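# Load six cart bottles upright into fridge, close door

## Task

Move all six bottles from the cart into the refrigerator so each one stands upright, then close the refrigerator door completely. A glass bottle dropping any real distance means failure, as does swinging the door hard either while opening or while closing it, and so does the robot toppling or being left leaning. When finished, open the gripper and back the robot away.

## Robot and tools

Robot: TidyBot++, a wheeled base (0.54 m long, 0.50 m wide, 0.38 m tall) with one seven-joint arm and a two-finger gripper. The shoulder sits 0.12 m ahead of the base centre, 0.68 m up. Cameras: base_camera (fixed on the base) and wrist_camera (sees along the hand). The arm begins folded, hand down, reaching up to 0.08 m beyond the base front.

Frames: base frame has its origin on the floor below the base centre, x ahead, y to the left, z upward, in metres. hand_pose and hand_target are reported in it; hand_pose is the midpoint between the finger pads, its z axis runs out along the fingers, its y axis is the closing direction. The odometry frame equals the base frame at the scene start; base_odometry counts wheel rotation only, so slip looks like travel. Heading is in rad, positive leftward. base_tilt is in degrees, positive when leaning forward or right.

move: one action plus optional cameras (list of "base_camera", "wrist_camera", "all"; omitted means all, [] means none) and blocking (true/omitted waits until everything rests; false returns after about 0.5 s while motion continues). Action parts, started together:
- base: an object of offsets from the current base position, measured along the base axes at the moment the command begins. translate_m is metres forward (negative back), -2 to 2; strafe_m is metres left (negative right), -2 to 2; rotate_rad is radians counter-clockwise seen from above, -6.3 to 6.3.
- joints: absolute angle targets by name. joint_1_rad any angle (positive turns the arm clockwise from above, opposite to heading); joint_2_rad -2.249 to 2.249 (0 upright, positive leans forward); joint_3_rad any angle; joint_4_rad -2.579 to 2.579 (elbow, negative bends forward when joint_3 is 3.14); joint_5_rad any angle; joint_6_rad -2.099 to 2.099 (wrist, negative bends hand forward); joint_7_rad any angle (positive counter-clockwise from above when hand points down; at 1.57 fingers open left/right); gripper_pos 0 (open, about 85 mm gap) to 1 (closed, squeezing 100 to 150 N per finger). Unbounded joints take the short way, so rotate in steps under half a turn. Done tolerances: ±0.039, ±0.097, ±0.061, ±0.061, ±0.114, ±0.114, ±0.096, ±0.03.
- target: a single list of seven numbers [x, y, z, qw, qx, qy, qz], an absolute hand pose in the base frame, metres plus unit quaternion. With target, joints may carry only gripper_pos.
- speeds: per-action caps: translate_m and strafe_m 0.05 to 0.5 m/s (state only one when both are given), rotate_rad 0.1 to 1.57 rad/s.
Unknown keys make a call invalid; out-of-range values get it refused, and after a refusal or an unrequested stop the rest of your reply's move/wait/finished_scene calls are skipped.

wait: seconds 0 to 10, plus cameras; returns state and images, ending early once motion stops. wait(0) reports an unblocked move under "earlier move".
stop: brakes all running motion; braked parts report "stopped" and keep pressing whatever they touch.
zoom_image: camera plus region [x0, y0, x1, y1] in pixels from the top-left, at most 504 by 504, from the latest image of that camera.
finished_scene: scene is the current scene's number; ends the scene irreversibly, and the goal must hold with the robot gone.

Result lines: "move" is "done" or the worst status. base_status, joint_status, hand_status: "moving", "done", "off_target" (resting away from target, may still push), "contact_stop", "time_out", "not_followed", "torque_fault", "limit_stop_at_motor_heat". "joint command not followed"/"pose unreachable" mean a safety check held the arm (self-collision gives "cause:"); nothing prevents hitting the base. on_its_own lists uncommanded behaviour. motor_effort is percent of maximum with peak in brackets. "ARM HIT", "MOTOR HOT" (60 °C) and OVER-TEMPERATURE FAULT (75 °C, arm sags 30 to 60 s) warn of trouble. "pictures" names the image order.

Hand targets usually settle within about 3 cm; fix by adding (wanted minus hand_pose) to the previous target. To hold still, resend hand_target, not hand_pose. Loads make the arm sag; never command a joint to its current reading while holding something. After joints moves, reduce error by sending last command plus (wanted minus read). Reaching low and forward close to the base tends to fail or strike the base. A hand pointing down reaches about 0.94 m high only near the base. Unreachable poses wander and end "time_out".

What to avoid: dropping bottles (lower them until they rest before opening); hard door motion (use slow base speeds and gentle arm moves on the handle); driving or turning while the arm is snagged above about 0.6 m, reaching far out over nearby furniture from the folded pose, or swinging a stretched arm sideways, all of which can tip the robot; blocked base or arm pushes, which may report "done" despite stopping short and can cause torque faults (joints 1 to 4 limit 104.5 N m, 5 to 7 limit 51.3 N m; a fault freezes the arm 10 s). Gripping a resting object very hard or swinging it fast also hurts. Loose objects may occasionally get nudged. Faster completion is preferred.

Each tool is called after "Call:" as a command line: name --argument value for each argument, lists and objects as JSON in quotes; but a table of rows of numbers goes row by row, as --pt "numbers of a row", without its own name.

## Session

Call:
move

Scene clock: 0.00 s.
Motor temperatures (°C): [34 32 29 29 36 41 47]
base_odometry: x=+0.000 y=+0.000 heading=+0.000
base_tilt: forward=+0.4 right=+0.0
base_status: not commanded
joint_positions: joint_1_rad=+0.044 joint_2_rad=-0.340 joint_3_rad=+3.173 joint_4_rad=-2.507 joint_5_rad=+0.011 joint_6_rad=-0.881 joint_7_rad=+1.566 gripper_pos=+0.000
joint_status: not commanded
motor_effort: joint_1_rad=+0 joint_2_rad=-1 joint_3_rad=+0 joint_4_rad=+13 joint_5_rad=+0 joint_6_rad=+2 joint_7_rad=+0
hand_pose: x=+0.2682 y=-0.0112 z=+0.5922 quat_wxyz=(+0.001, +0.998, -0.036, +0.047) (m; base frame)
hand_target: x=+0.2679 y=-0.0112 z=+0.5920 quat_wxyz=(+0.001, +0.998, -0.036, +0.047) (m; base frame)
hand_status: not commanded
pictures: base_camera, wrist_camera
camera_calibration:
wrist_camera: T_world_to_cam=[[-0.0503377, -0.998002, -0.0381841, 0.0297764], [-0.995669, 0.0531387, -0.0762856, 0.364505], [0.0781622, 0.0341787, -0.996355, 0.708436], [0, 0, 0, 1]] pos_world=[0.309052, -0.0138658, 0.734797]

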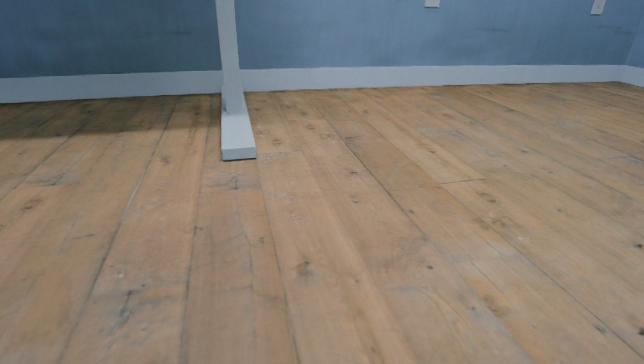

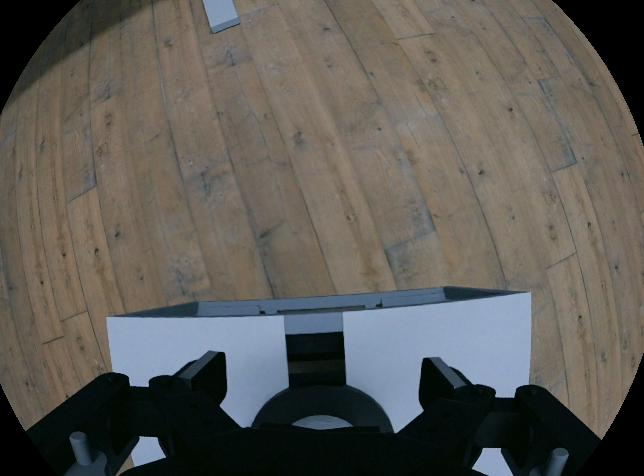

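Call:
move --joints '{"joint_1_rad": 0.0, "joint_2_rad": -0.16, "joint_3_rad": 3.15, "joint_4_rad": -1.495, "joint_5_rad": 0.0, "joint_6_rad": -0.45, "joint_7_rad": 1.65, "gripper_pos": 0.05}'

Call:
move --base '{"rotate_rad": 1.5}'

Call:
move --base '{"rotate_rad": 1.5}'

Call:
move --base '{"rotate_rad": 1.5}'

Scene clock: 2.97 s.
Motor temperatures (°C): [34 32 29 29 36 41 47]
move: done
base_odometry: x=+0.000 y=+0.000 heading=+0.000
base_tilt: forward=+0.4 right=+0.0
base_status: not commanded
joint_positions: joint_1_rad=+0.016 joint_2_rad=-0.183 joint_3_rad=+3.162 joint_4_rad=-1.542 joint_5_rad=+0.011 joint_6_rad=-0.516 joint_7_rad=+1.600 gripper_pos=+0.050
joint_status: all done
motor_effort: joint_1_rad=+0(1) joint_2_rad=-14(14) joint_3_rad=+0(1) joint_4_rad=+20(20) joint_5_rad=+0(1) joint_6_rad=+9(9) joint_7_rad=+0(1)
hand_pose: x=+0.6465 y=-0.0209 z=+1.0688 quat_wxyz=(+0.023, +0.806, -0.002, +0.592) (m; base frame)
hand_target: x=+0.6619 y=-0.0037 z=+1.1045 quat_wxyz=(+0.027, +0.778, +0.027, +0.627) (m; base frame)
hand_status: not commanded
pictures: base_camera, wrist_camera
camera_calibration:
wrist_camera: T_world_to_cam=[[0.0120105, -0.999135, 0.0398074, -0.0662649], [-0.3173, -0.041561, -0.947414, 1.26863], [0.948249, -0.001252, -0.317525, -0.134752], [0, 0, 0, 1]] pos_world=[0.531112, -0.0136507, 1.16177]

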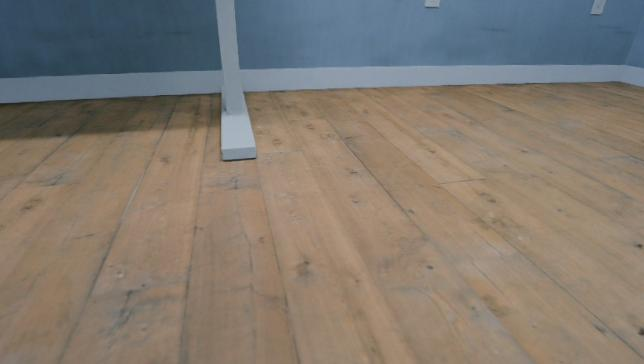

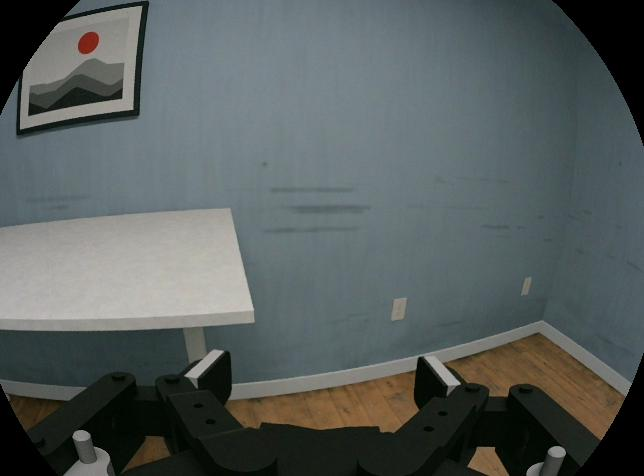

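Scene clock: 5.20 s.
Motor temperatures (°C): [34 32 29 29 36 41 47]
move: done
base_odometry: x=+0.000 y=+0.000 heading=+1.499
base_tilt: forward=+0.4 right=+0.0
base_status: done
joint_positions: joint_1_rad=+0.003 joint_2_rad=-0.169 joint_3_rad=+3.147 joint_4_rad=-1.542 joint_5_rad=+0.011 joint_6_rad=-0.512 joint_7_rad=+1.600 gripper_pos=+0.050
joint_status: not commanded
motor_effort: joint_1_rad=+1(3) joint_2_rad=-13(16) joint_3_rad=-1(3) joint_4_rad=+20(21) joint_5_rad=+0(1) joint_6_rad=+9(9) joint_7_rad=+0(1)
hand_pose: x=+0.6524 y=-0.0052 z=+1.0627 quat_wxyz=(+0.016, +0.809, +0.011, +0.588) (m; base frame)
hand_target: x=+0.6619 y=-0.0037 z=+1.1045 quat_wxyz=(+0.027, +0.778, +0.027, +0.627) (m; base frame)
hand_status: not commanded
pictures: base_camera, wrist_camera
camera_calibration:
wrist_camera: T_world_to_cam=[[0.040339, -0.99827, 0.0427824, -0.0720745], [-0.325387, -0.0536077, -0.94406, 1.26693], [0.94472, 0.0241616, -0.326986, -0.129803], [0, 0, 0, 1]] pos_world=[0.537779, -0.000896049, 1.1567]

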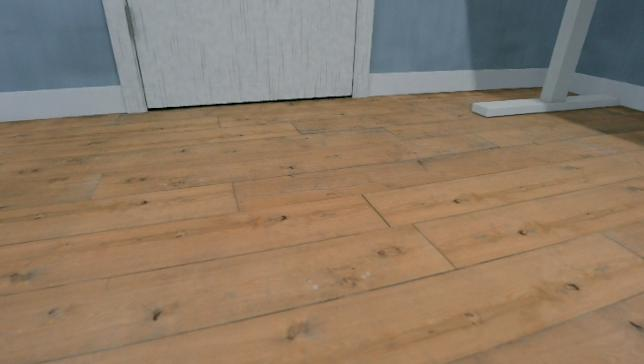

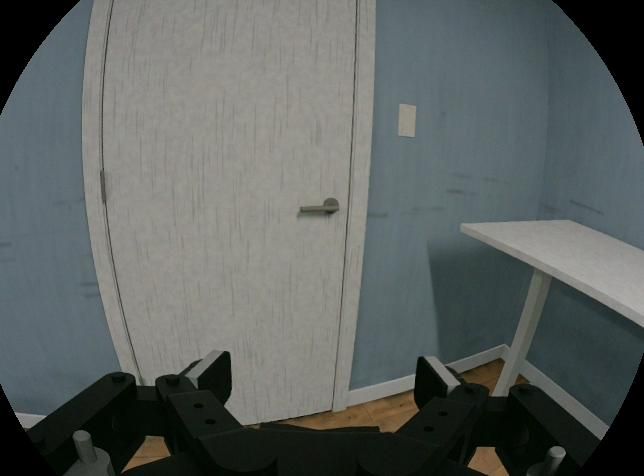

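Scene clock: 7.43 s.
Motor temperatures (°C): [34 32 29 29 36 41 47]
move: done
base_odometry: x=+0.000 y=+0.000 heading=+2.998
base_tilt: forward=+0.4 right=+0.0
base_status: done
joint_positions: joint_1_rad=-0.001 joint_2_rad=-0.169 joint_3_rad=+3.145 joint_4_rad=-1.542 joint_5_rad=+0.011 joint_6_rad=-0.511 joint_7_rad=+1.600 gripper_pos=+0.050
joint_status: not commanded
motor_effort: joint_1_rad=+0(3) joint_2_rad=-14(16) joint_3_rad=+0(3) joint_4_rad=+20(21) joint_5_rad=+0(1) joint_6_rad=+9(9) joint_7_rad=+0(1)
hand_pose: x=+0.6527 y=-0.0019 z=+1.0625 quat_wxyz=(+0.014, +0.809, +0.013, +0.588) (m; base frame)
hand_target: x=+0.6619 y=-0.0037 z=+1.1045 quat_wxyz=(+0.027, +0.778, +0.027, +0.627) (m; base frame)
hand_status: not commanded
pictures: base_camera, wrist_camera
camera_calibration:
wrist_camera: T_world_to_cam=[[0.0462445, -0.997992, 0.0432814, -0.0732222], [-0.325156, -0.0560068, -0.944, 1.26681], [0.944529, 0.0295816, -0.327093, -0.130005], [0, 0, 0, 1]] pos_world=[0.53809, 0.00172036, 1.15651]

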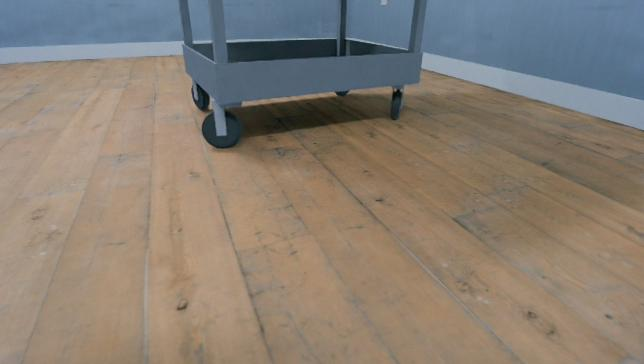

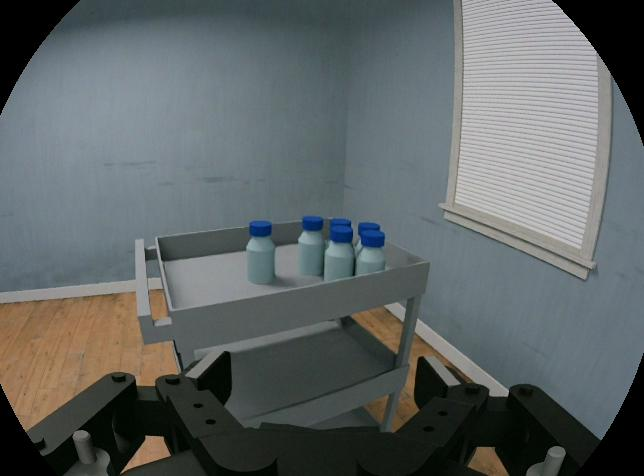

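Scene clock: 9.67 s.
Motor temperatures (°C): [34 32 29 29 36 41 47]
move: done
base_odometry: x=+0.000 y=+0.000 heading=-1.786
base_tilt: forward=+0.4 right=+0.0
base_status: done
joint_positions: joint_1_rad=-0.003 joint_2_rad=-0.168 joint_3_rad=+3.145 joint_4_rad=-1.542 joint_5_rad=+0.011 joint_6_rad=-0.511 joint_7_rad=+1.601 gripper_pos=+0.050
joint_status: not commanded
motor_effort: joint_1_rad=+0(2) joint_2_rad=-14(16) joint_3_rad=+0(3) joint_4_rad=+20(20) joint_5_rad=+0(1) joint_6_rad=+9(10) joint_7_rad=+0(1)
hand_pose: x=+0.6529 y=-0.0008 z=+1.0623 quat_wxyz=(+0.014, +0.809, +0.014, +0.588) (m; base frame)
hand_target: x=+0.6619 y=-0.0037 z=+1.1045 quat_wxyz=(+0.027, +0.778, +0.027, +0.627) (m; base frame)
hand_status: not commanded
pictures: base_camera, wrist_camera
camera_calibration:
wrist_camera: T_world_to_cam=[[0.0483796, -0.997886, 0.0433919, -0.0735875], [-0.325195, -0.0568122, -0.943939, 1.26675], [0.944409, 0.0315566, -0.327256, -0.130004], [0, 0, 0, 1]] pos_world=[0.538277, 0.00263741, 1.15638]

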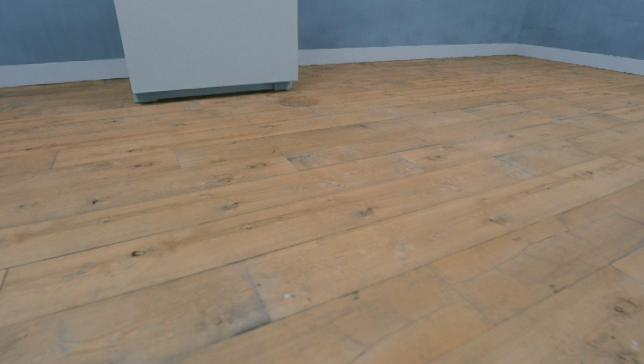

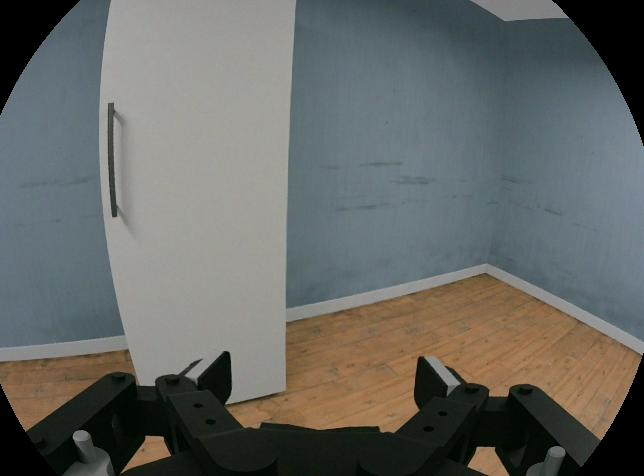

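Call:
move --base '{"rotate_rad": -1.5}'

Call:
zoom_image --camera "wrist_camera" --region '[220, 190, 440, 310]'

Scene clock: 13.13 s.
Motor temperatures (°C): [34 32 29 30 36 41 47]
move: done
base_odometry: x=+0.000 y=+0.000 heading=+2.998
base_tilt: forward=+0.4 right=+0.0
base_status: done
joint_positions: joint_1_rad=+0.001 joint_2_rad=-0.168 joint_3_rad=+3.154 joint_4_rad=-1.542 joint_5_rad=+0.011 joint_6_rad=-0.511 joint_7_rad=+1.601 gripper_pos=+0.050
joint_status: not commanded
motor_effort: joint_1_rad=+0(3) joint_2_rad=-14(16) joint_3_rad=+0(3) joint_4_rad=+20(20) joint_5_rad=+0(1) joint_6_rad=+9(10) joint_7_rad=+0(1)
hand_pose: x=+0.6530 y=-0.0080 z=+1.0624 quat_wxyz=(+0.017, +0.809, +0.008, +0.588) (m; base frame)
hand_target: x=+0.6619 y=-0.0037 z=+1.1045 quat_wxyz=(+0.027, +0.778, +0.027, +0.627) (m; base frame)
hand_status: not commanded
pictures: base_camera, wrist_camera
camera_calibration:
wrist_camera: T_world_to_cam=[[0.0359692, -0.998474, 0.0419127, -0.0711412], [-0.325754, -0.0513635, -0.944058, 1.26694], [0.94477, 0.0203038, -0.327104, -0.130308], [0, 0, 0, 1]] pos_world=[0.538381, -0.00331242, 1.15642]

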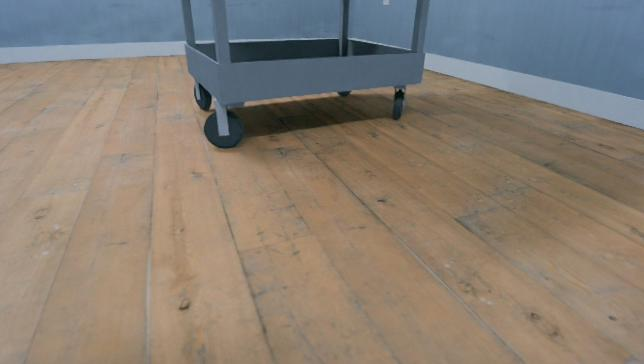

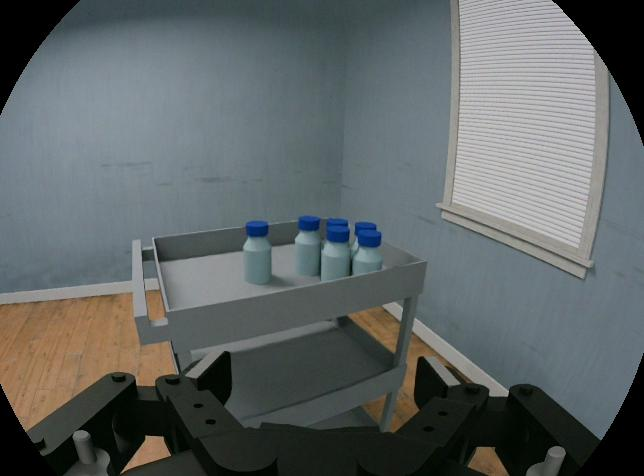

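Scaled by 2.291.

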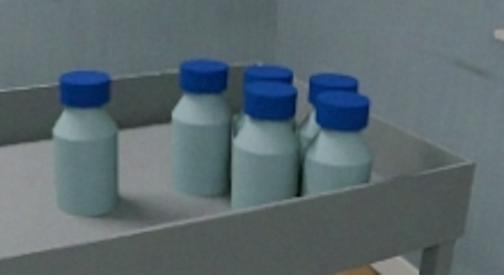

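Call:
move --base '{"translate_m": -0.159, "strafe_m": 0.425, "rotate_rad": 1.924}' --joints '{"joint_2_rad": 0.05, "joint_4_rad": -1.72, "joint_6_rad": 0.2}'

Scene clock: 18.23 s.
Motor temperatures (°C): [34 32 29 30 36 41 47]
move: done
base_odometry: x=+0.097 y=-0.443 heading=-1.362
base_tilt: forward=+0.4 right=+0.0
base_status: done
joint_positions: joint_1_rad=+0.000 joint_2_rad=+0.052 joint_3_rad=+3.148 joint_4_rad=-1.694 joint_5_rad=+0.011 joint_6_rad=+0.135 joint_7_rad=+1.601 gripper_pos=+0.050
joint_status: all done
motor_effort: joint_1_rad=+0(4) joint_2_rad=-22(27) joint_3_rad=+0(5) joint_4_rad=+20(22) joint_5_rad=+0(1) joint_6_rad=+9(11) joint_7_rad=+0(1)
hand_pose: x=+0.7614 y=-0.0022 z=+1.0348 quat_wxyz=(+0.016, +0.721, +0.013, +0.693) (m; base frame)
hand_target: x=+0.7596 y=-0.0039 z=+1.0401 quat_wxyz=(+0.031, +0.706, +0.025, +0.707) (m; base frame)
hand_status: not commanded
pictures: base_camera, wrist_camera
camera_calibration:
wrist_camera: T_world_to_cam=[[0.0355933, -0.997739, 0.0570162, -0.0834184], [-0.0578455, -0.0590135, -0.99658, 1.12687], [0.997691, 0.0321734, -0.0598152, -0.558722], [0, 0, 0, 1]] pos_world=[0.625585, 0.00124667, 1.09435]

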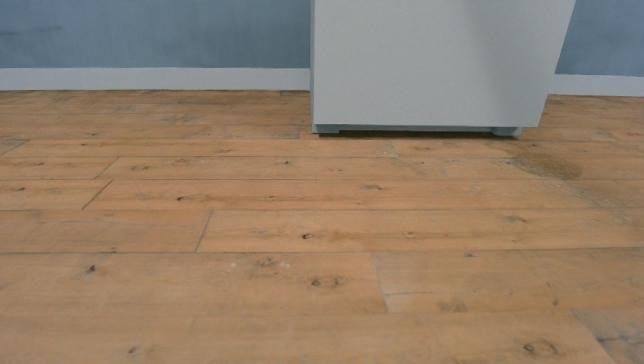

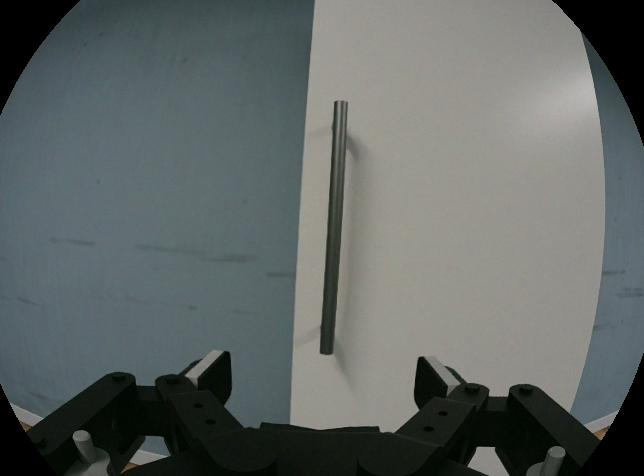

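Call:
move

Scene clock: 22.90 s.
Motor temperatures (°C): [34 32 29 30 36 41 47]
base_odometry: x=+0.097 y=-0.443 heading=-1.362
base_tilt: forward=+0.4 right=+0.0
base_status: done
joint_positions: joint_1_rad=+0.000 joint_2_rad=+0.052 joint_3_rad=+3.148 joint_4_rad=-1.694 joint_5_rad=+0.011 joint_6_rad=+0.136 joint_7_rad=+1.601 gripper_pos=+0.050
joint_status: all done
motor_effort: joint_1_rad=+1(4) joint_2_rad=-21(27) joint_3_rad=+0(5) joint_4_rad=+20(22) joint_5_rad=+0(1) joint_6_rad=+9(11) joint_7_rad=+0(1)
hand_pose: x=+0.7614 y=-0.0022 z=+1.0348 quat_wxyz=(+0.016, +0.721, +0.013, +0.693) (m; base frame)
hand_target: x=+0.7596 y=-0.0039 z=+1.0401 quat_wxyz=(+0.031, +0.706, +0.025, +0.707) (m; base frame)
hand_status: not commanded
pictures: base_camera, wrist_camera
camera_calibration:
wrist_camera: T_world_to_cam=[[0.0355821, -0.997738, 0.0570259, -0.0834236], [-0.0576026, -0.0590148, -0.996594, 1.12677], [0.997705, 0.0321761, -0.0595722, -0.558983], [0, 0, 0, 1]] pos_world=[0.625574, 0.00124719, 1.09439]

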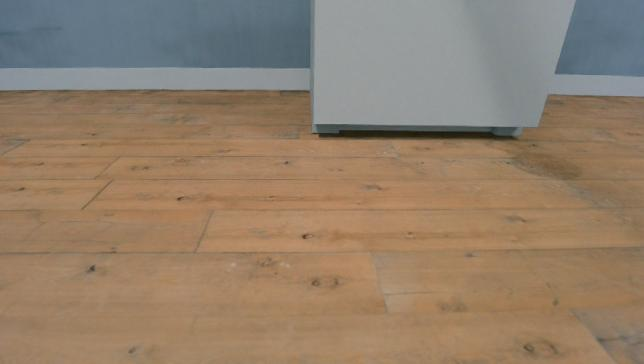

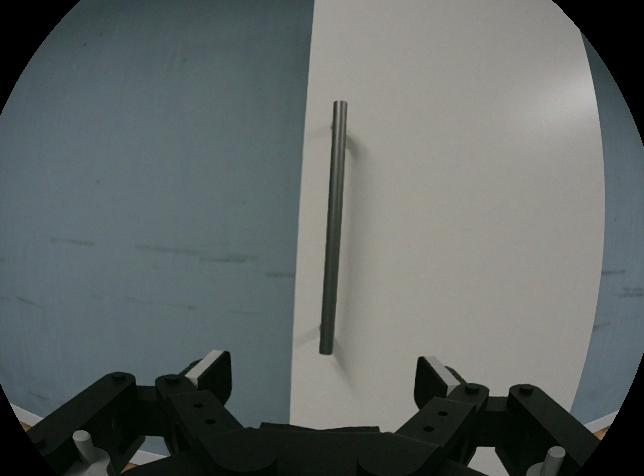

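Call:
zoom_image --camera "base_camera" --region '[290, 80, 590, 180]'

Call:
zoom_image --camera "wrist_camera" --region '[260, 60, 420, 400]'

Scaled by 1.680.

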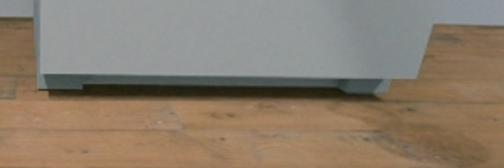

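Scaled by 1.482.

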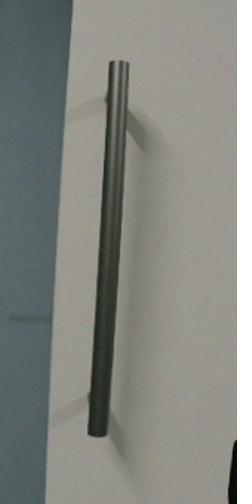

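Call:
move --base '{"translate_m": 0.17}' --speeds '{"translate_m": 0.2}'

Call:
zoom_image --camera "wrist_camera" --region '[200, 40, 460, 460]'

Scene clock: 28.13 s.
Motor temperatures (°C): [34 32 29 30 36 41 47]
move: done
base_odometry: x=+0.132 y=-0.610 heading=-1.361
base_tilt: forward=+0.4 right=+0.0
base_status: done
joint_positions: joint_1_rad=+0.000 joint_2_rad=+0.047 joint_3_rad=+3.148 joint_4_rad=-1.694 joint_5_rad=+0.011 joint_6_rad=+0.138 joint_7_rad=+1.601 gripper_pos=+0.050
joint_status: not commanded
motor_effort: joint_1_rad=+1(1) joint_2_rad=-21(24) joint_3_rad=+0(1) joint_4_rad=+20(21) joint_5_rad=+0(0) joint_6_rad=+9(10) joint_7_rad=+0(1)
hand_pose: x=+0.7598 y=-0.0022 z=+1.0384 quat_wxyz=(+0.016, +0.719, +0.013, +0.695) (m; base frame)
hand_target: x=+0.7596 y=-0.0039 z=+1.0401 quat_wxyz=(+0.031, +0.706, +0.025, +0.707) (m; base frame)
hand_status: not commanded
pictures: base_camera, wrist_camera
camera_calibration:
wrist_camera: T_world_to_cam=[[0.035254, -0.997736, 0.0572703, -0.0835498], [-0.0509309, -0.0590252, -0.996956, 1.12553], [0.99808, 0.0322299, -0.0528964, -0.564443], [0, 0, 0, 1]] pos_world=[0.623629, 0.00126574, 1.09703]

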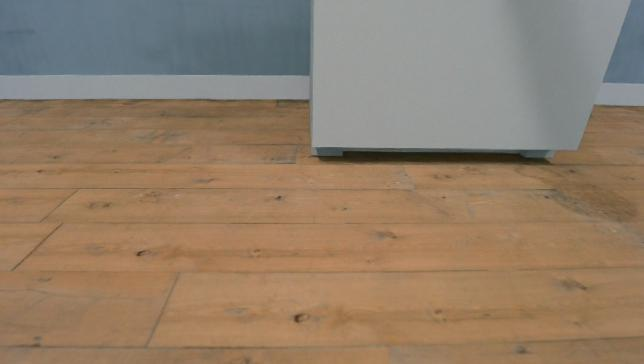

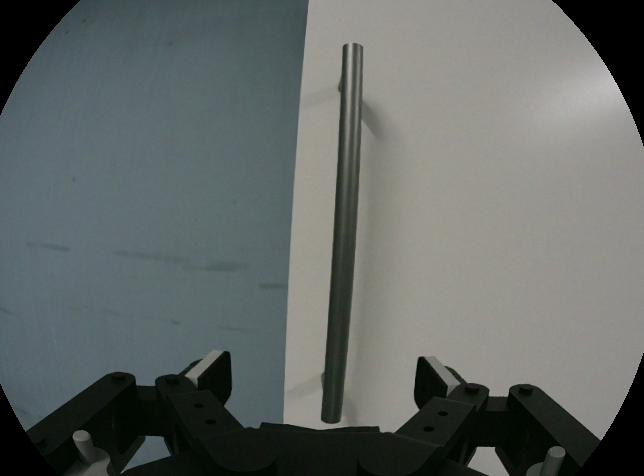

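Scaled by 1.200.

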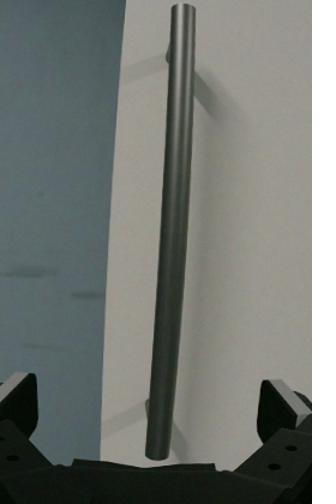

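Call:
move --base '{"translate_m": 0.11, "strafe_m": -0.01}' --speeds '{"translate_m": 0.15}'

Call:
zoom_image --camera "wrist_camera" --region '[170, 200, 470, 476]'

Scene clock: 30.47 s.
Motor temperatures (°C): [34 32 29 30 36 41 47]
move: done
base_odometry: x=+0.145 y=-0.720 heading=-1.360
base_tilt: forward=+0.4 right=+0.0
base_status: done
joint_positions: joint_1_rad=+0.000 joint_2_rad=+0.045 joint_3_rad=+3.148 joint_4_rad=-1.694 joint_5_rad=+0.011 joint_6_rad=+0.139 joint_7_rad=+1.601 gripper_pos=+0.050
joint_status: not commanded
motor_effort: joint_1_rad=+0(1) joint_2_rad=-21(24) joint_3_rad=+0(2) joint_4_rad=+20(21) joint_5_rad=+0(0) joint_6_rad=+10(10) joint_7_rad=+0(1)
hand_pose: x=+0.7590 y=-0.0022 z=+1.0402 quat_wxyz=(+0.016, +0.717, +0.013, +0.696) (m; base frame)
hand_target: x=+0.7596 y=-0.0039 z=+1.0401 quat_wxyz=(+0.031, +0.706, +0.025, +0.707) (m; base frame)
hand_status: not commanded
pictures: base_camera, wrist_camera
camera_calibration:
wrist_camera: T_world_to_cam=[[0.0350707, -0.997735, 0.057393, -0.0836111], [-0.0475563, -0.0590294, -0.997123, 1.12494], [0.998253, 0.0322404, -0.0495188, -0.56714], [0, 0, 0, 1]] pos_world=[0.622579, 0.00126753, 1.09842]

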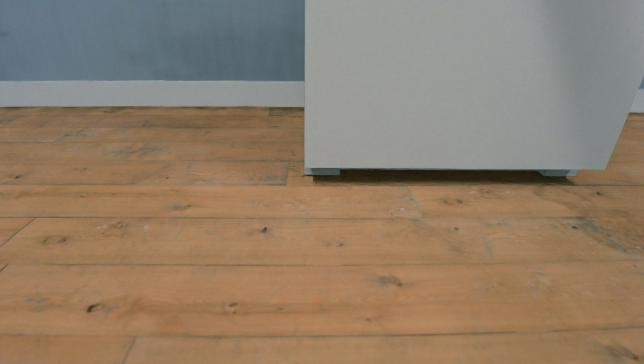

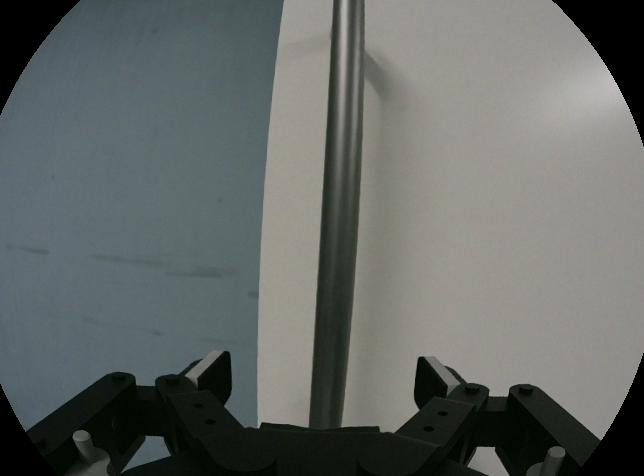

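Scaled by 1.680.

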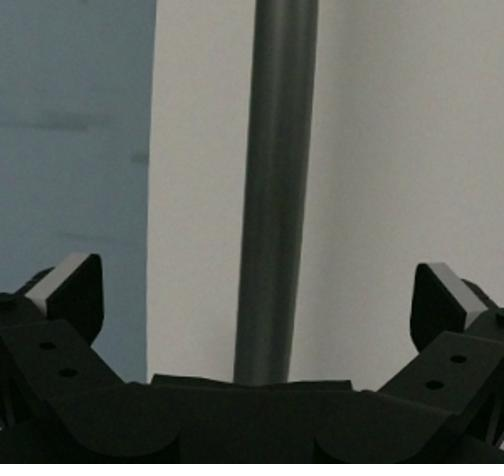

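Call:
move --base '{"translate_m": 0.028, "strafe_m": 0.002}' --speeds '{"translate_m": 0.08}'

Call:
zoom_image --camera "wrist_camera" --region '[170, 200, 470, 476]'

Scene clock: 31.93 s.
Motor temperatures (°C): [34 32 29 30 36 41 47]
move: done
base_odometry: x=+0.153 y=-0.747 heading=-1.361
base_tilt: forward=+0.4 right=+0.0
base_status: done
joint_positions: joint_1_rad=+0.000 joint_2_rad=+0.043 joint_3_rad=+3.148 joint_4_rad=-1.694 joint_5_rad=+0.011 joint_6_rad=+0.139 joint_7_rad=+1.601 gripper_pos=+0.050
joint_status: not commanded
motor_effort: joint_1_rad=+0(2) joint_2_rad=-21(24) joint_3_rad=+0(2) joint_4_rad=+20(21) joint_5_rad=+0(1) joint_6_rad=+9(10) joint_7_rad=+0(1)
hand_pose: x=+0.7584 y=-0.0022 z=+1.0414 quat_wxyz=(+0.016, +0.717, +0.013, +0.697) (m; base frame)
hand_target: x=+0.7596 y=-0.0039 z=+1.0401 quat_wxyz=(+0.031, +0.706, +0.025, +0.707) (m; base frame)
hand_status: not commanded
pictures: base_camera, wrist_camera
camera_calibration:
wrist_camera: T_world_to_cam=[[0.0349621, -0.997735, 0.0574622, -0.0836451], [-0.0456115, -0.0590305, -0.997214, 1.12467], [0.998347, 0.0322437, -0.0475721, -0.568595], [0, 0, 0, 1]] pos_world=[0.621878, 0.00126798, 1.0993]

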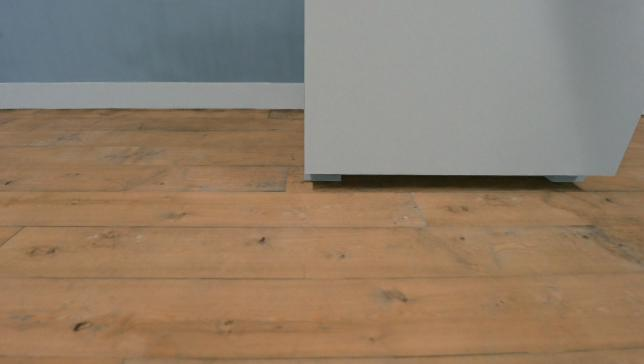

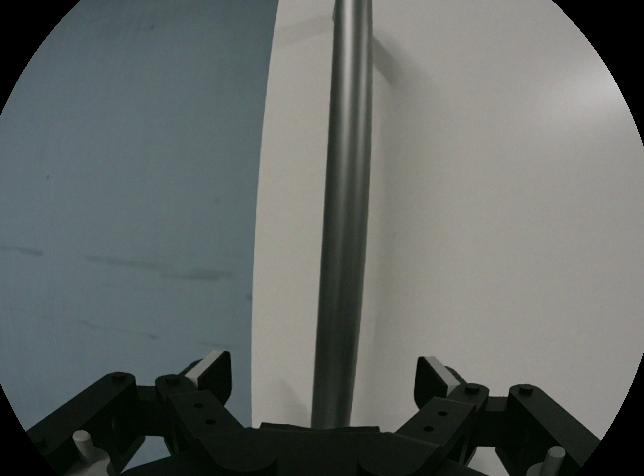

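Scaled by 1.680.

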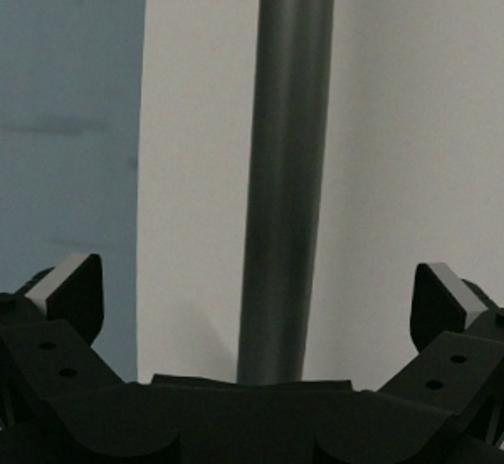

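Call:
move --base '{"strafe_m": -0.004}' --cameras '[]'

Call:
move --joints '{"gripper_pos": 0.75}'

Scene clock: 33.07 s.
Motor temperatures (°C): [34 32 29 30 36 41 47]
move: done
base_odometry: x=+0.149 y=-0.748 heading=-1.360
base_tilt: forward=+0.4 right=+0.0
base_status: done
joint_positions: joint_1_rad=+0.000 joint_2_rad=+0.043 joint_3_rad=+3.149 joint_4_rad=-1.694 joint_5_rad=+0.011 joint_6_rad=+0.139 joint_7_rad=+1.601 gripper_pos=+0.050
joint_status: not commanded
motor_effort: joint_1_rad=+0(3) joint_2_rad=-20(23) joint_3_rad=-1(2) joint_4_rad=+20(21) joint_5_rad=+0(0) joint_6_rad=+10(10) joint_7_rad=+0(1)
hand_pose: x=+0.7584 y=-0.0025 z=+1.0414 quat_wxyz=(+0.016, +0.717, +0.013, +0.697) (m; base frame)
hand_target: x=+0.7596 y=-0.0039 z=+1.0401 quat_wxyz=(+0.031, +0.706, +0.025, +0.707) (m; base frame)
hand_status: not commanded
pictures: none
No camera images: "cameras" was empty.

Scene clock: 34.00 s.
Motor temperatures (°C): [34 32 29 30 36 41 47]
move: done
base_odometry: x=+0.149 y=-0.748 heading=-1.360
base_tilt: forward=+0.4 right=+0.0
base_status: not commanded
joint_positions: joint_1_rad=+0.000 joint_2_rad=+0.043 joint_3_rad=+3.149 joint_4_rad=-1.694 joint_5_rad=+0.011 joint_6_rad=+0.139 joint_7_rad=+1.601 gripper_pos=+0.750
joint_status: all done
motor_effort: joint_1_rad=+1(1) joint_2_rad=-21(22) joint_3_rad=+0(1) joint_4_rad=+20(21) joint_5_rad=+0(0) joint_6_rad=+9(10) joint_7_rad=+0(1)
hand_pose: x=+0.7584 y=-0.0025 z=+1.0414 quat_wxyz=(+0.016, +0.717, +0.013, +0.697) (m; base frame)
hand_target: x=+0.7596 y=-0.0039 z=+1.0401 quat_wxyz=(+0.031, +0.706, +0.025, +0.707) (m; base frame)
hand_status: not commanded
pictures: base_camera, wrist_camera
camera_calibration:
wrist_camera: T_world_to_cam=[[0.0343721, -0.997751, 0.0575467, -0.0836555], [-0.0455249, -0.0590841, -0.997214, 1.12462], [0.998372, 0.0316565, -0.0474534, -0.56873], [0, 0, 0, 1]] pos_world=[0.621878, 0.00098411, 1.09932]

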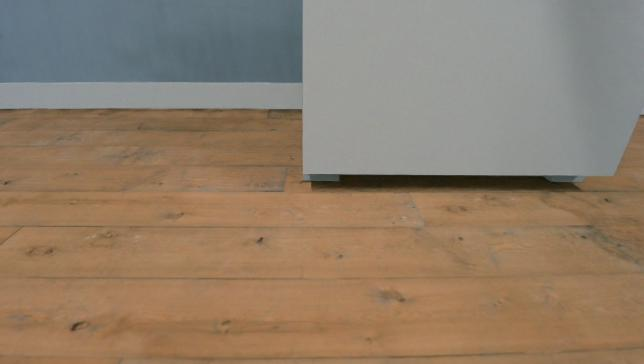

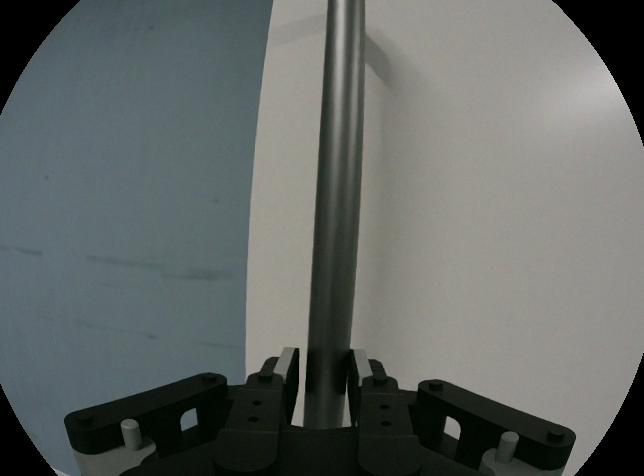

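Call:
move --joints '{"gripper_pos": 0.92}'

Scene clock: 34.73 s.
Motor temperatures (°C): [34 32 29 30 36 41 47]
move: off_target
base_odometry: x=+0.149 y=-0.748 heading=-1.360
base_tilt: forward=+0.4 right=+0.0
base_status: not commanded
joint_positions: joint_1_rad=+0.001 joint_2_rad=+0.042 joint_3_rad=+3.150 joint_4_rad=-1.696 joint_5_rad=+0.011 joint_6_rad=+0.140 joint_7_rad=+1.601 gripper_pos=+0.837
joint_status: gripper_pos off_target (ended at +0.837, target +0.920)
motor_effort: joint_1_rad=+1(3) joint_2_rad=-21(22) joint_3_rad=+1(4) joint_4_rad=+20(23) joint_5_rad=+2(2) joint_6_rad=+10(11) joint_7_rad=+2(2)
hand_pose: x=+0.7579 y=-0.0041 z=+1.0414 quat_wxyz=(+0.017, +0.717, +0.012, +0.697) (m; base frame)
hand_target: x=+0.7596 y=-0.0039 z=+1.0401 quat_wxyz=(+0.031, +0.706, +0.025, +0.707) (m; base frame)
hand_status: not commanded
pictures: base_camera, wrist_camera
camera_calibration:
wrist_camera: T_world_to_cam=[[0.0319392, -0.997828, 0.0576036, -0.0833816], [-0.0456332, -0.0590287, -0.997213, 1.12458], [0.998448, 0.0292215, -0.0474194, -0.568245], [0, 0, 0, 1]] pos_world=[0.621344, -0.000213186, 1.0993]

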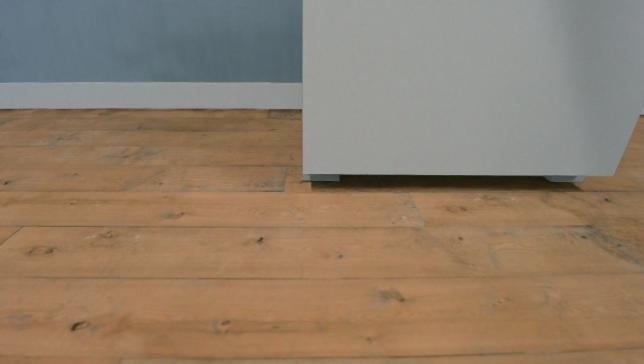

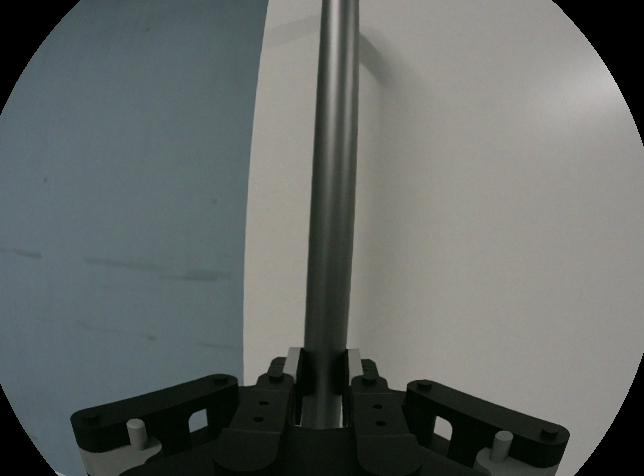

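Call:
move --base '{"translate_m": -0.068, "strafe_m": -0.018}' --speeds '{"translate_m": 0.08}'

Scene clock: 37.07 s.
Motor temperatures (°C): [34 32 29 30 36 41 47]
move: done
base_odometry: x=+0.117 y=-0.685 heading=-1.360
base_tilt: forward=+0.4 right=+0.0
base_status: done
joint_positions: joint_1_rad=+0.000 joint_2_rad=+0.068 joint_3_rad=+3.152 joint_4_rad=-1.700 joint_5_rad=+0.011 joint_6_rad=+0.198 joint_7_rad=+1.601 gripper_pos=+0.839
joint_status: not commanded
motor_effort: joint_1_rad=-2(4) joint_2_rad=-26(36) joint_3_rad=-2(3) joint_4_rad=+19(23) joint_5_rad=+2(2) joint_6_rad=+9(13) joint_7_rad=+2(2)
hand_pose: x=+0.7672 y=-0.0045 z=+1.0409 quat_wxyz=(+0.018, +0.706, +0.012, +0.708) (m; base frame)
hand_target: x=+0.7596 y=-0.0039 z=+1.0401 quat_wxyz=(+0.031, +0.706, +0.025, +0.707) (m; base frame)
hand_status: not commanded
pictures: base_camera, wrist_camera
camera_calibration:
wrist_camera: T_world_to_cam=[[0.0298521, -0.997811, 0.0590115, -0.083947], [-0.0161803, -0.0595125, -0.998096, 1.10281], [0.999423, 0.0288404, -0.0179214, -0.608998], [0, 0, 0, 1]] pos_world=[0.628996, -0.000568318, 1.09475]

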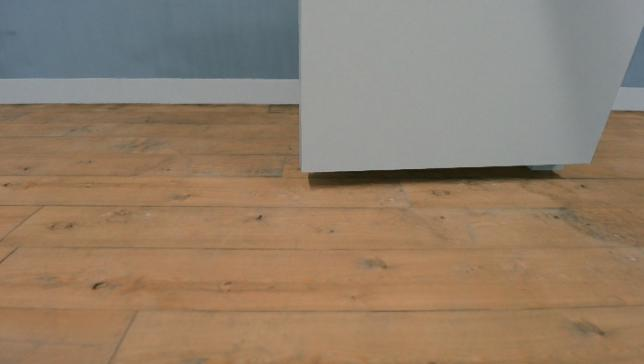

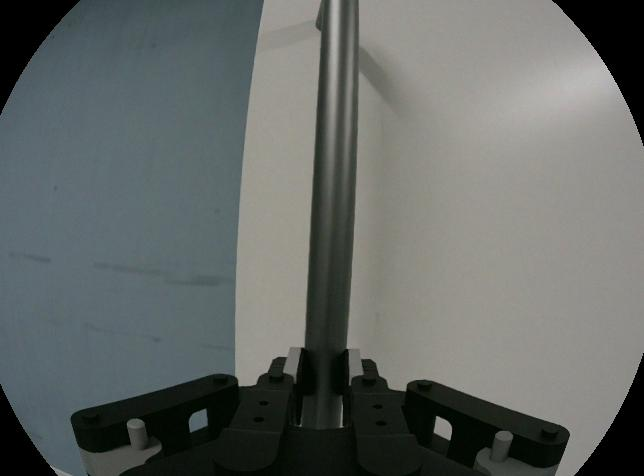

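Call:
move --base '{"translate_m": -0.069, "strafe_m": -0.034}' --speeds '{"translate_m": 0.1}' --cameras '["wrist_camera"]'

Call:
move --base '{"translate_m": -0.1175, "strafe_m": -0.084}' --speeds '{"translate_m": 0.1}'

Scene clock: 38.80 s.
Motor temperatures (°C): [34 33 29 30 36 41 47]
move: done
base_odometry: x=+0.070 y=-0.625 heading=-1.360
base_tilt: forward=+0.4 right=+0.0
base_status: done
joint_positions: joint_1_rad=-0.003 joint_2_rad=+0.063 joint_3_rad=+3.145 joint_4_rad=-1.706 joint_5_rad=+0.011 joint_6_rad=+0.200 joint_7_rad=+1.601 gripper_pos=+0.840
joint_status: not commanded
motor_effort: joint_1_rad=+2(4) joint_2_rad=-25(31) joint_3_rad=+1(3) joint_4_rad=+19(23) joint_5_rad=+2(2) joint_6_rad=+9(13) joint_7_rad=+2(2)
hand_pose: x=+0.7649 y=+0.0021 z=+1.0407 quat_wxyz=(+0.014, +0.706, +0.015, +0.708) (m; base frame)
hand_target: x=+0.7596 y=-0.0039 z=+1.0401 quat_wxyz=(+0.031, +0.706, +0.025, +0.707) (m; base frame)
hand_status: not commanded
pictures: wrist_camera
camera_calibration:
wrist_camera: T_world_to_cam=[[0.04025, -0.997474, 0.0585308, -0.084757], [-0.0154276, -0.0591917, -0.998127, 1.10244], [0.999071, 0.0392717, -0.0177711, -0.606885], [0, 0, 0, 1]] pos_world=[0.62674, 0.00454551, 1.09455]

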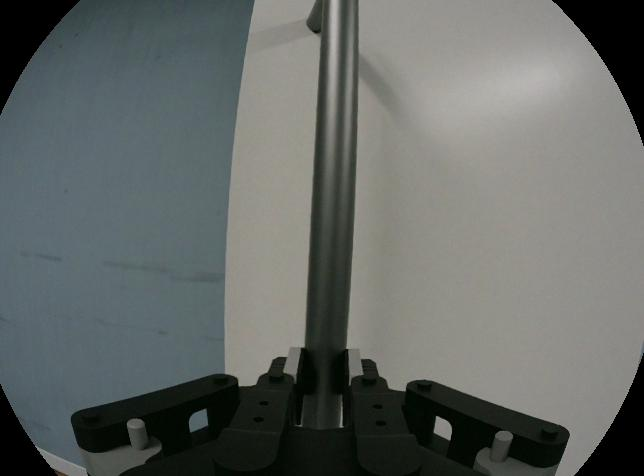

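Scene clock: 40.80 s.
Motor temperatures (°C): [34 33 29 30 36 41 47]
move: done
base_odometry: x=-0.037 y=-0.527 heading=-1.360
base_tilt: forward=+0.4 right=+0.0
base_status: done
joint_positions: joint_1_rad=-0.013 joint_2_rad=+0.060 joint_3_rad=+3.135 joint_4_rad=-1.709 joint_5_rad=+0.011 joint_6_rad=+0.201 joint_7_rad=+1.601 gripper_pos=+0.844
joint_status: not commanded
motor_effort: joint_1_rad=+3(6) joint_2_rad=-25(29) joint_3_rad=+3(6) joint_4_rad=+19(24) joint_5_rad=+1(2) joint_6_rad=+9(13) joint_7_rad=+1(2)
hand_pose: x=+0.7637 y=+0.0146 z=+1.0405 quat_wxyz=(+0.006, +0.706, +0.022, +0.708) (m; base frame)
hand_target: x=+0.7596 y=-0.0039 z=+1.0401 quat_wxyz=(+0.031, +0.706, +0.025, +0.707) (m; base frame)
hand_status: not commanded
pictures: base_camera, wrist_camera
camera_calibration:
wrist_camera: T_world_to_cam=[[0.0599989, -0.996515, 0.0579421, -0.0866497], [-0.0144099, -0.0589053, -0.99816, 1.10212], [0.998094, 0.0590535, -0.017894, -0.605525], [0, 0, 0, 1]] pos_world=[0.625452, 0.0143316, 1.09428]

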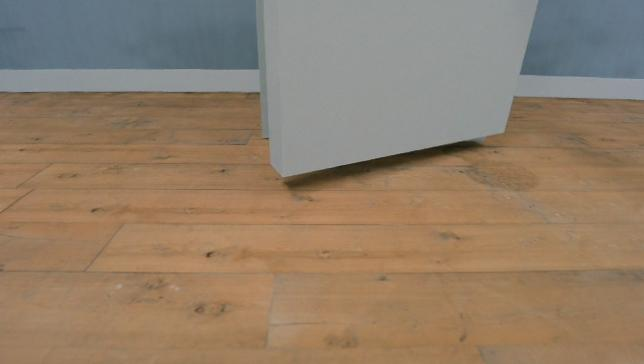

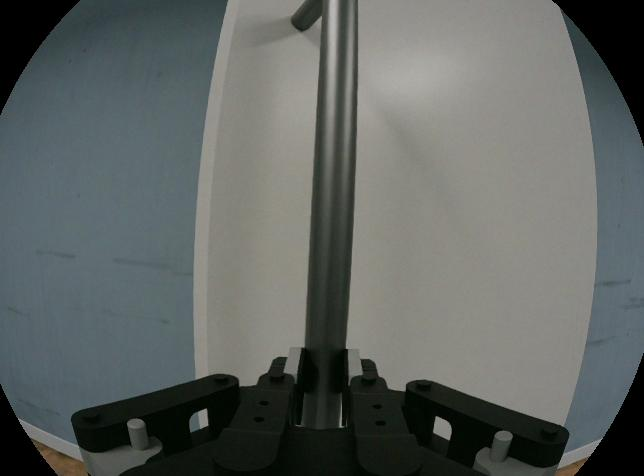

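Call:
move --base '{"translate_m": -0.11, "strafe_m": -0.11}' --speeds '{"translate_m": 0.1}'

Scene clock: 44.77 s.
Motor temperatures (°C): [34 33 29 30 36 41 47]
move: done
base_odometry: x=-0.168 y=-0.442 heading=-1.360
base_tilt: forward=+0.4 right=+0.0
base_status: done
joint_positions: joint_1_rad=-0.014 joint_2_rad=+0.056 joint_3_rad=+3.138 joint_4_rad=-1.714 joint_5_rad=+0.011 joint_6_rad=+0.201 joint_7_rad=+1.601 gripper_pos=+0.859
joint_status: not commanded
motor_effort: joint_1_rad=+2(7) joint_2_rad=-25(28) joint_3_rad=+1(7) joint_4_rad=+19(25) joint_5_rad=+1(1) joint_6_rad=+9(14) joint_7_rad=+1(1)
hand_pose: x=+0.7619 y=+0.0131 z=+1.0399 quat_wxyz=(+0.007, +0.706, +0.021, +0.708) (m; base frame)
hand_target: x=+0.7596 y=-0.0039 z=+1.0401 quat_wxyz=(+0.031, +0.706, +0.025, +0.707) (m; base frame)
hand_status: not commanded
pictures: base_camera, wrist_camera
camera_calibration:
wrist_camera: T_world_to_cam=[[0.0576554, -0.996645, 0.0580902, -0.0863914], [-0.015389, -0.0590673, -0.998135, 1.10222], [0.998218, 0.056654, -0.0187429, -0.602907], [0, 0, 0, 1]] pos_world=[0.623775, 0.0131605, 1.09388]

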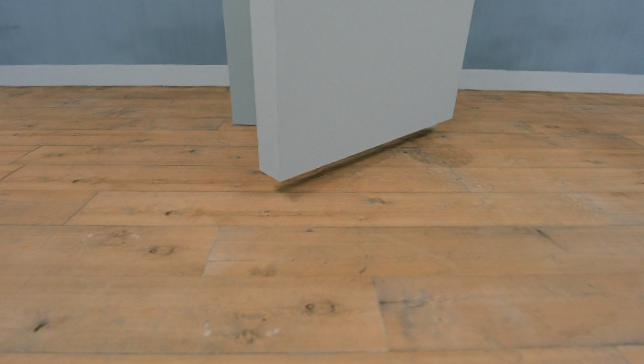

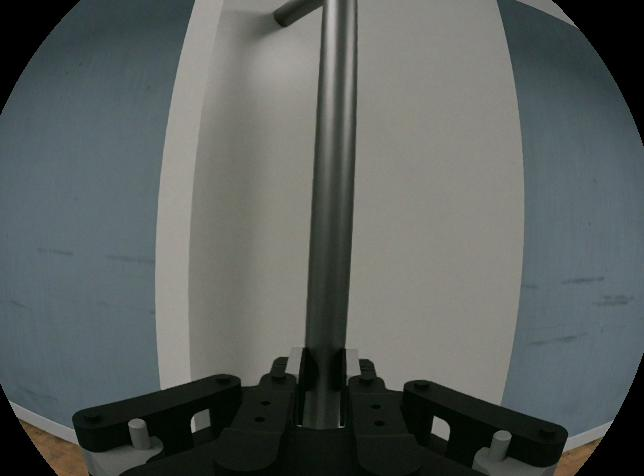

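Call:
move --joints '{"gripper_pos": 0.5}' --cameras '[]'

Call:
move --base '{"translate_m": -0.11}' --speeds '{"translate_m": 0.2}'

Scene clock: 47.47 s.
Motor temperatures (°C): [34 33 29 30 36 41 47]
move: done
base_odometry: x=-0.168 y=-0.442 heading=-1.360
base_tilt: forward=+0.4 right=+0.0
base_status: not commanded
joint_positions: joint_1_rad=-0.011 joint_2_rad=+0.052 joint_3_rad=+3.142 joint_4_rad=-1.714 joint_5_rad=+0.011 joint_6_rad=+0.201 joint_7_rad=+1.604 gripper_pos=+0.500
joint_status: all done
motor_effort: joint_1_rad=+1(2) joint_2_rad=-21(26) joint_3_rad=+0(2) joint_4_rad=+20(21) joint_5_rad=+0(1) joint_6_rad=+9(10) joint_7_rad=+0(1)
hand_pose: x=+0.7603 y=+0.0091 z=+1.0431 quat_wxyz=(+0.011, +0.705, +0.020, +0.709) (m; base frame)
hand_target: x=+0.7596 y=-0.0039 z=+1.0401 quat_wxyz=(+0.031, +0.706, +0.025, +0.707) (m; base frame)
hand_status: not commanded
pictures: none
No camera images: "cameras" was empty.

Scene clock: 48.77 s.
Motor temperatures (°C): [34 33 29 30 36 41 47]
move: done
base_odometry: x=-0.191 y=-0.334 heading=-1.360
base_tilt: forward=+0.4 right=+0.0
base_status: done
joint_positions: joint_1_rad=-0.011 joint_2_rad=+0.047 joint_3_rad=+3.142 joint_4_rad=-1.714 joint_5_rad=+0.011 joint_6_rad=+0.201 joint_7_rad=+1.604 gripper_pos=+0.500
joint_status: not commanded
motor_effort: joint_1_rad=+1(1) joint_2_rad=-21(26) joint_3_rad=-1(1) joint_4_rad=+20(21) joint_5_rad=+0(0) joint_6_rad=+9(10) joint_7_rad=+0(1)
hand_pose: x=+0.7587 y=+0.0087 z=+1.0459 quat_wxyz=(+0.011, +0.703, +0.020, +0.711) (m; base frame)
hand_target: x=+0.7596 y=-0.0039 z=+1.0401 quat_wxyz=(+0.031, +0.706, +0.025, +0.707) (m; base frame)
hand_status: not commanded
pictures: base_camera, wrist_camera
camera_calibration:
wrist_camera: T_world_to_cam=[[0.0501306, -0.996796, 0.0623276, -0.0896888], [-0.00642635, -0.0627267, -0.99801, 1.10099], [0.998722, 0.0496303, -0.00955029, -0.609233], [0, 0, 0, 1]] pos_world=[0.620025, 0.00989606, 1.09857]

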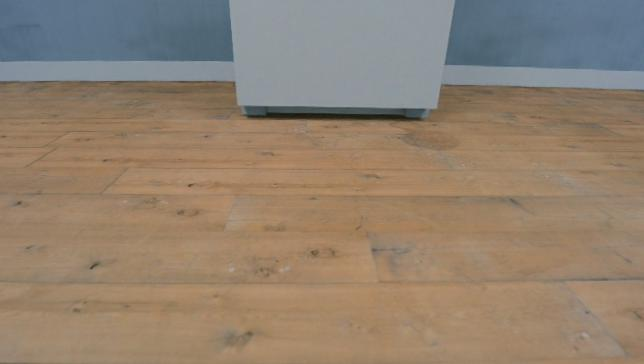

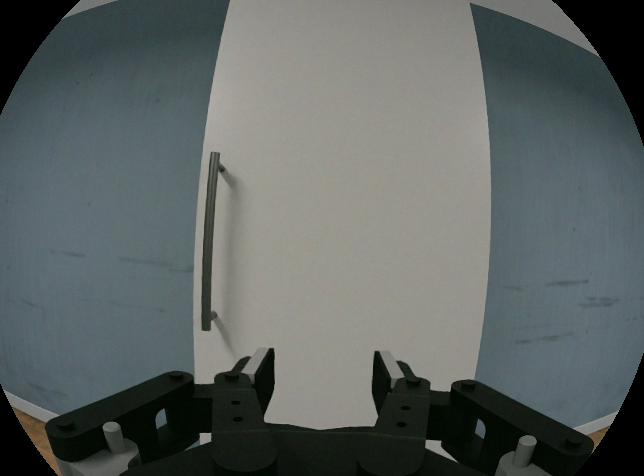

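Call:
zoom_image --camera "base_camera" --region '[200, 60, 480, 140]'

Scaled by 1.800.

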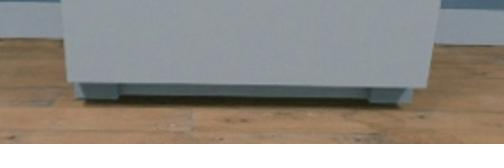

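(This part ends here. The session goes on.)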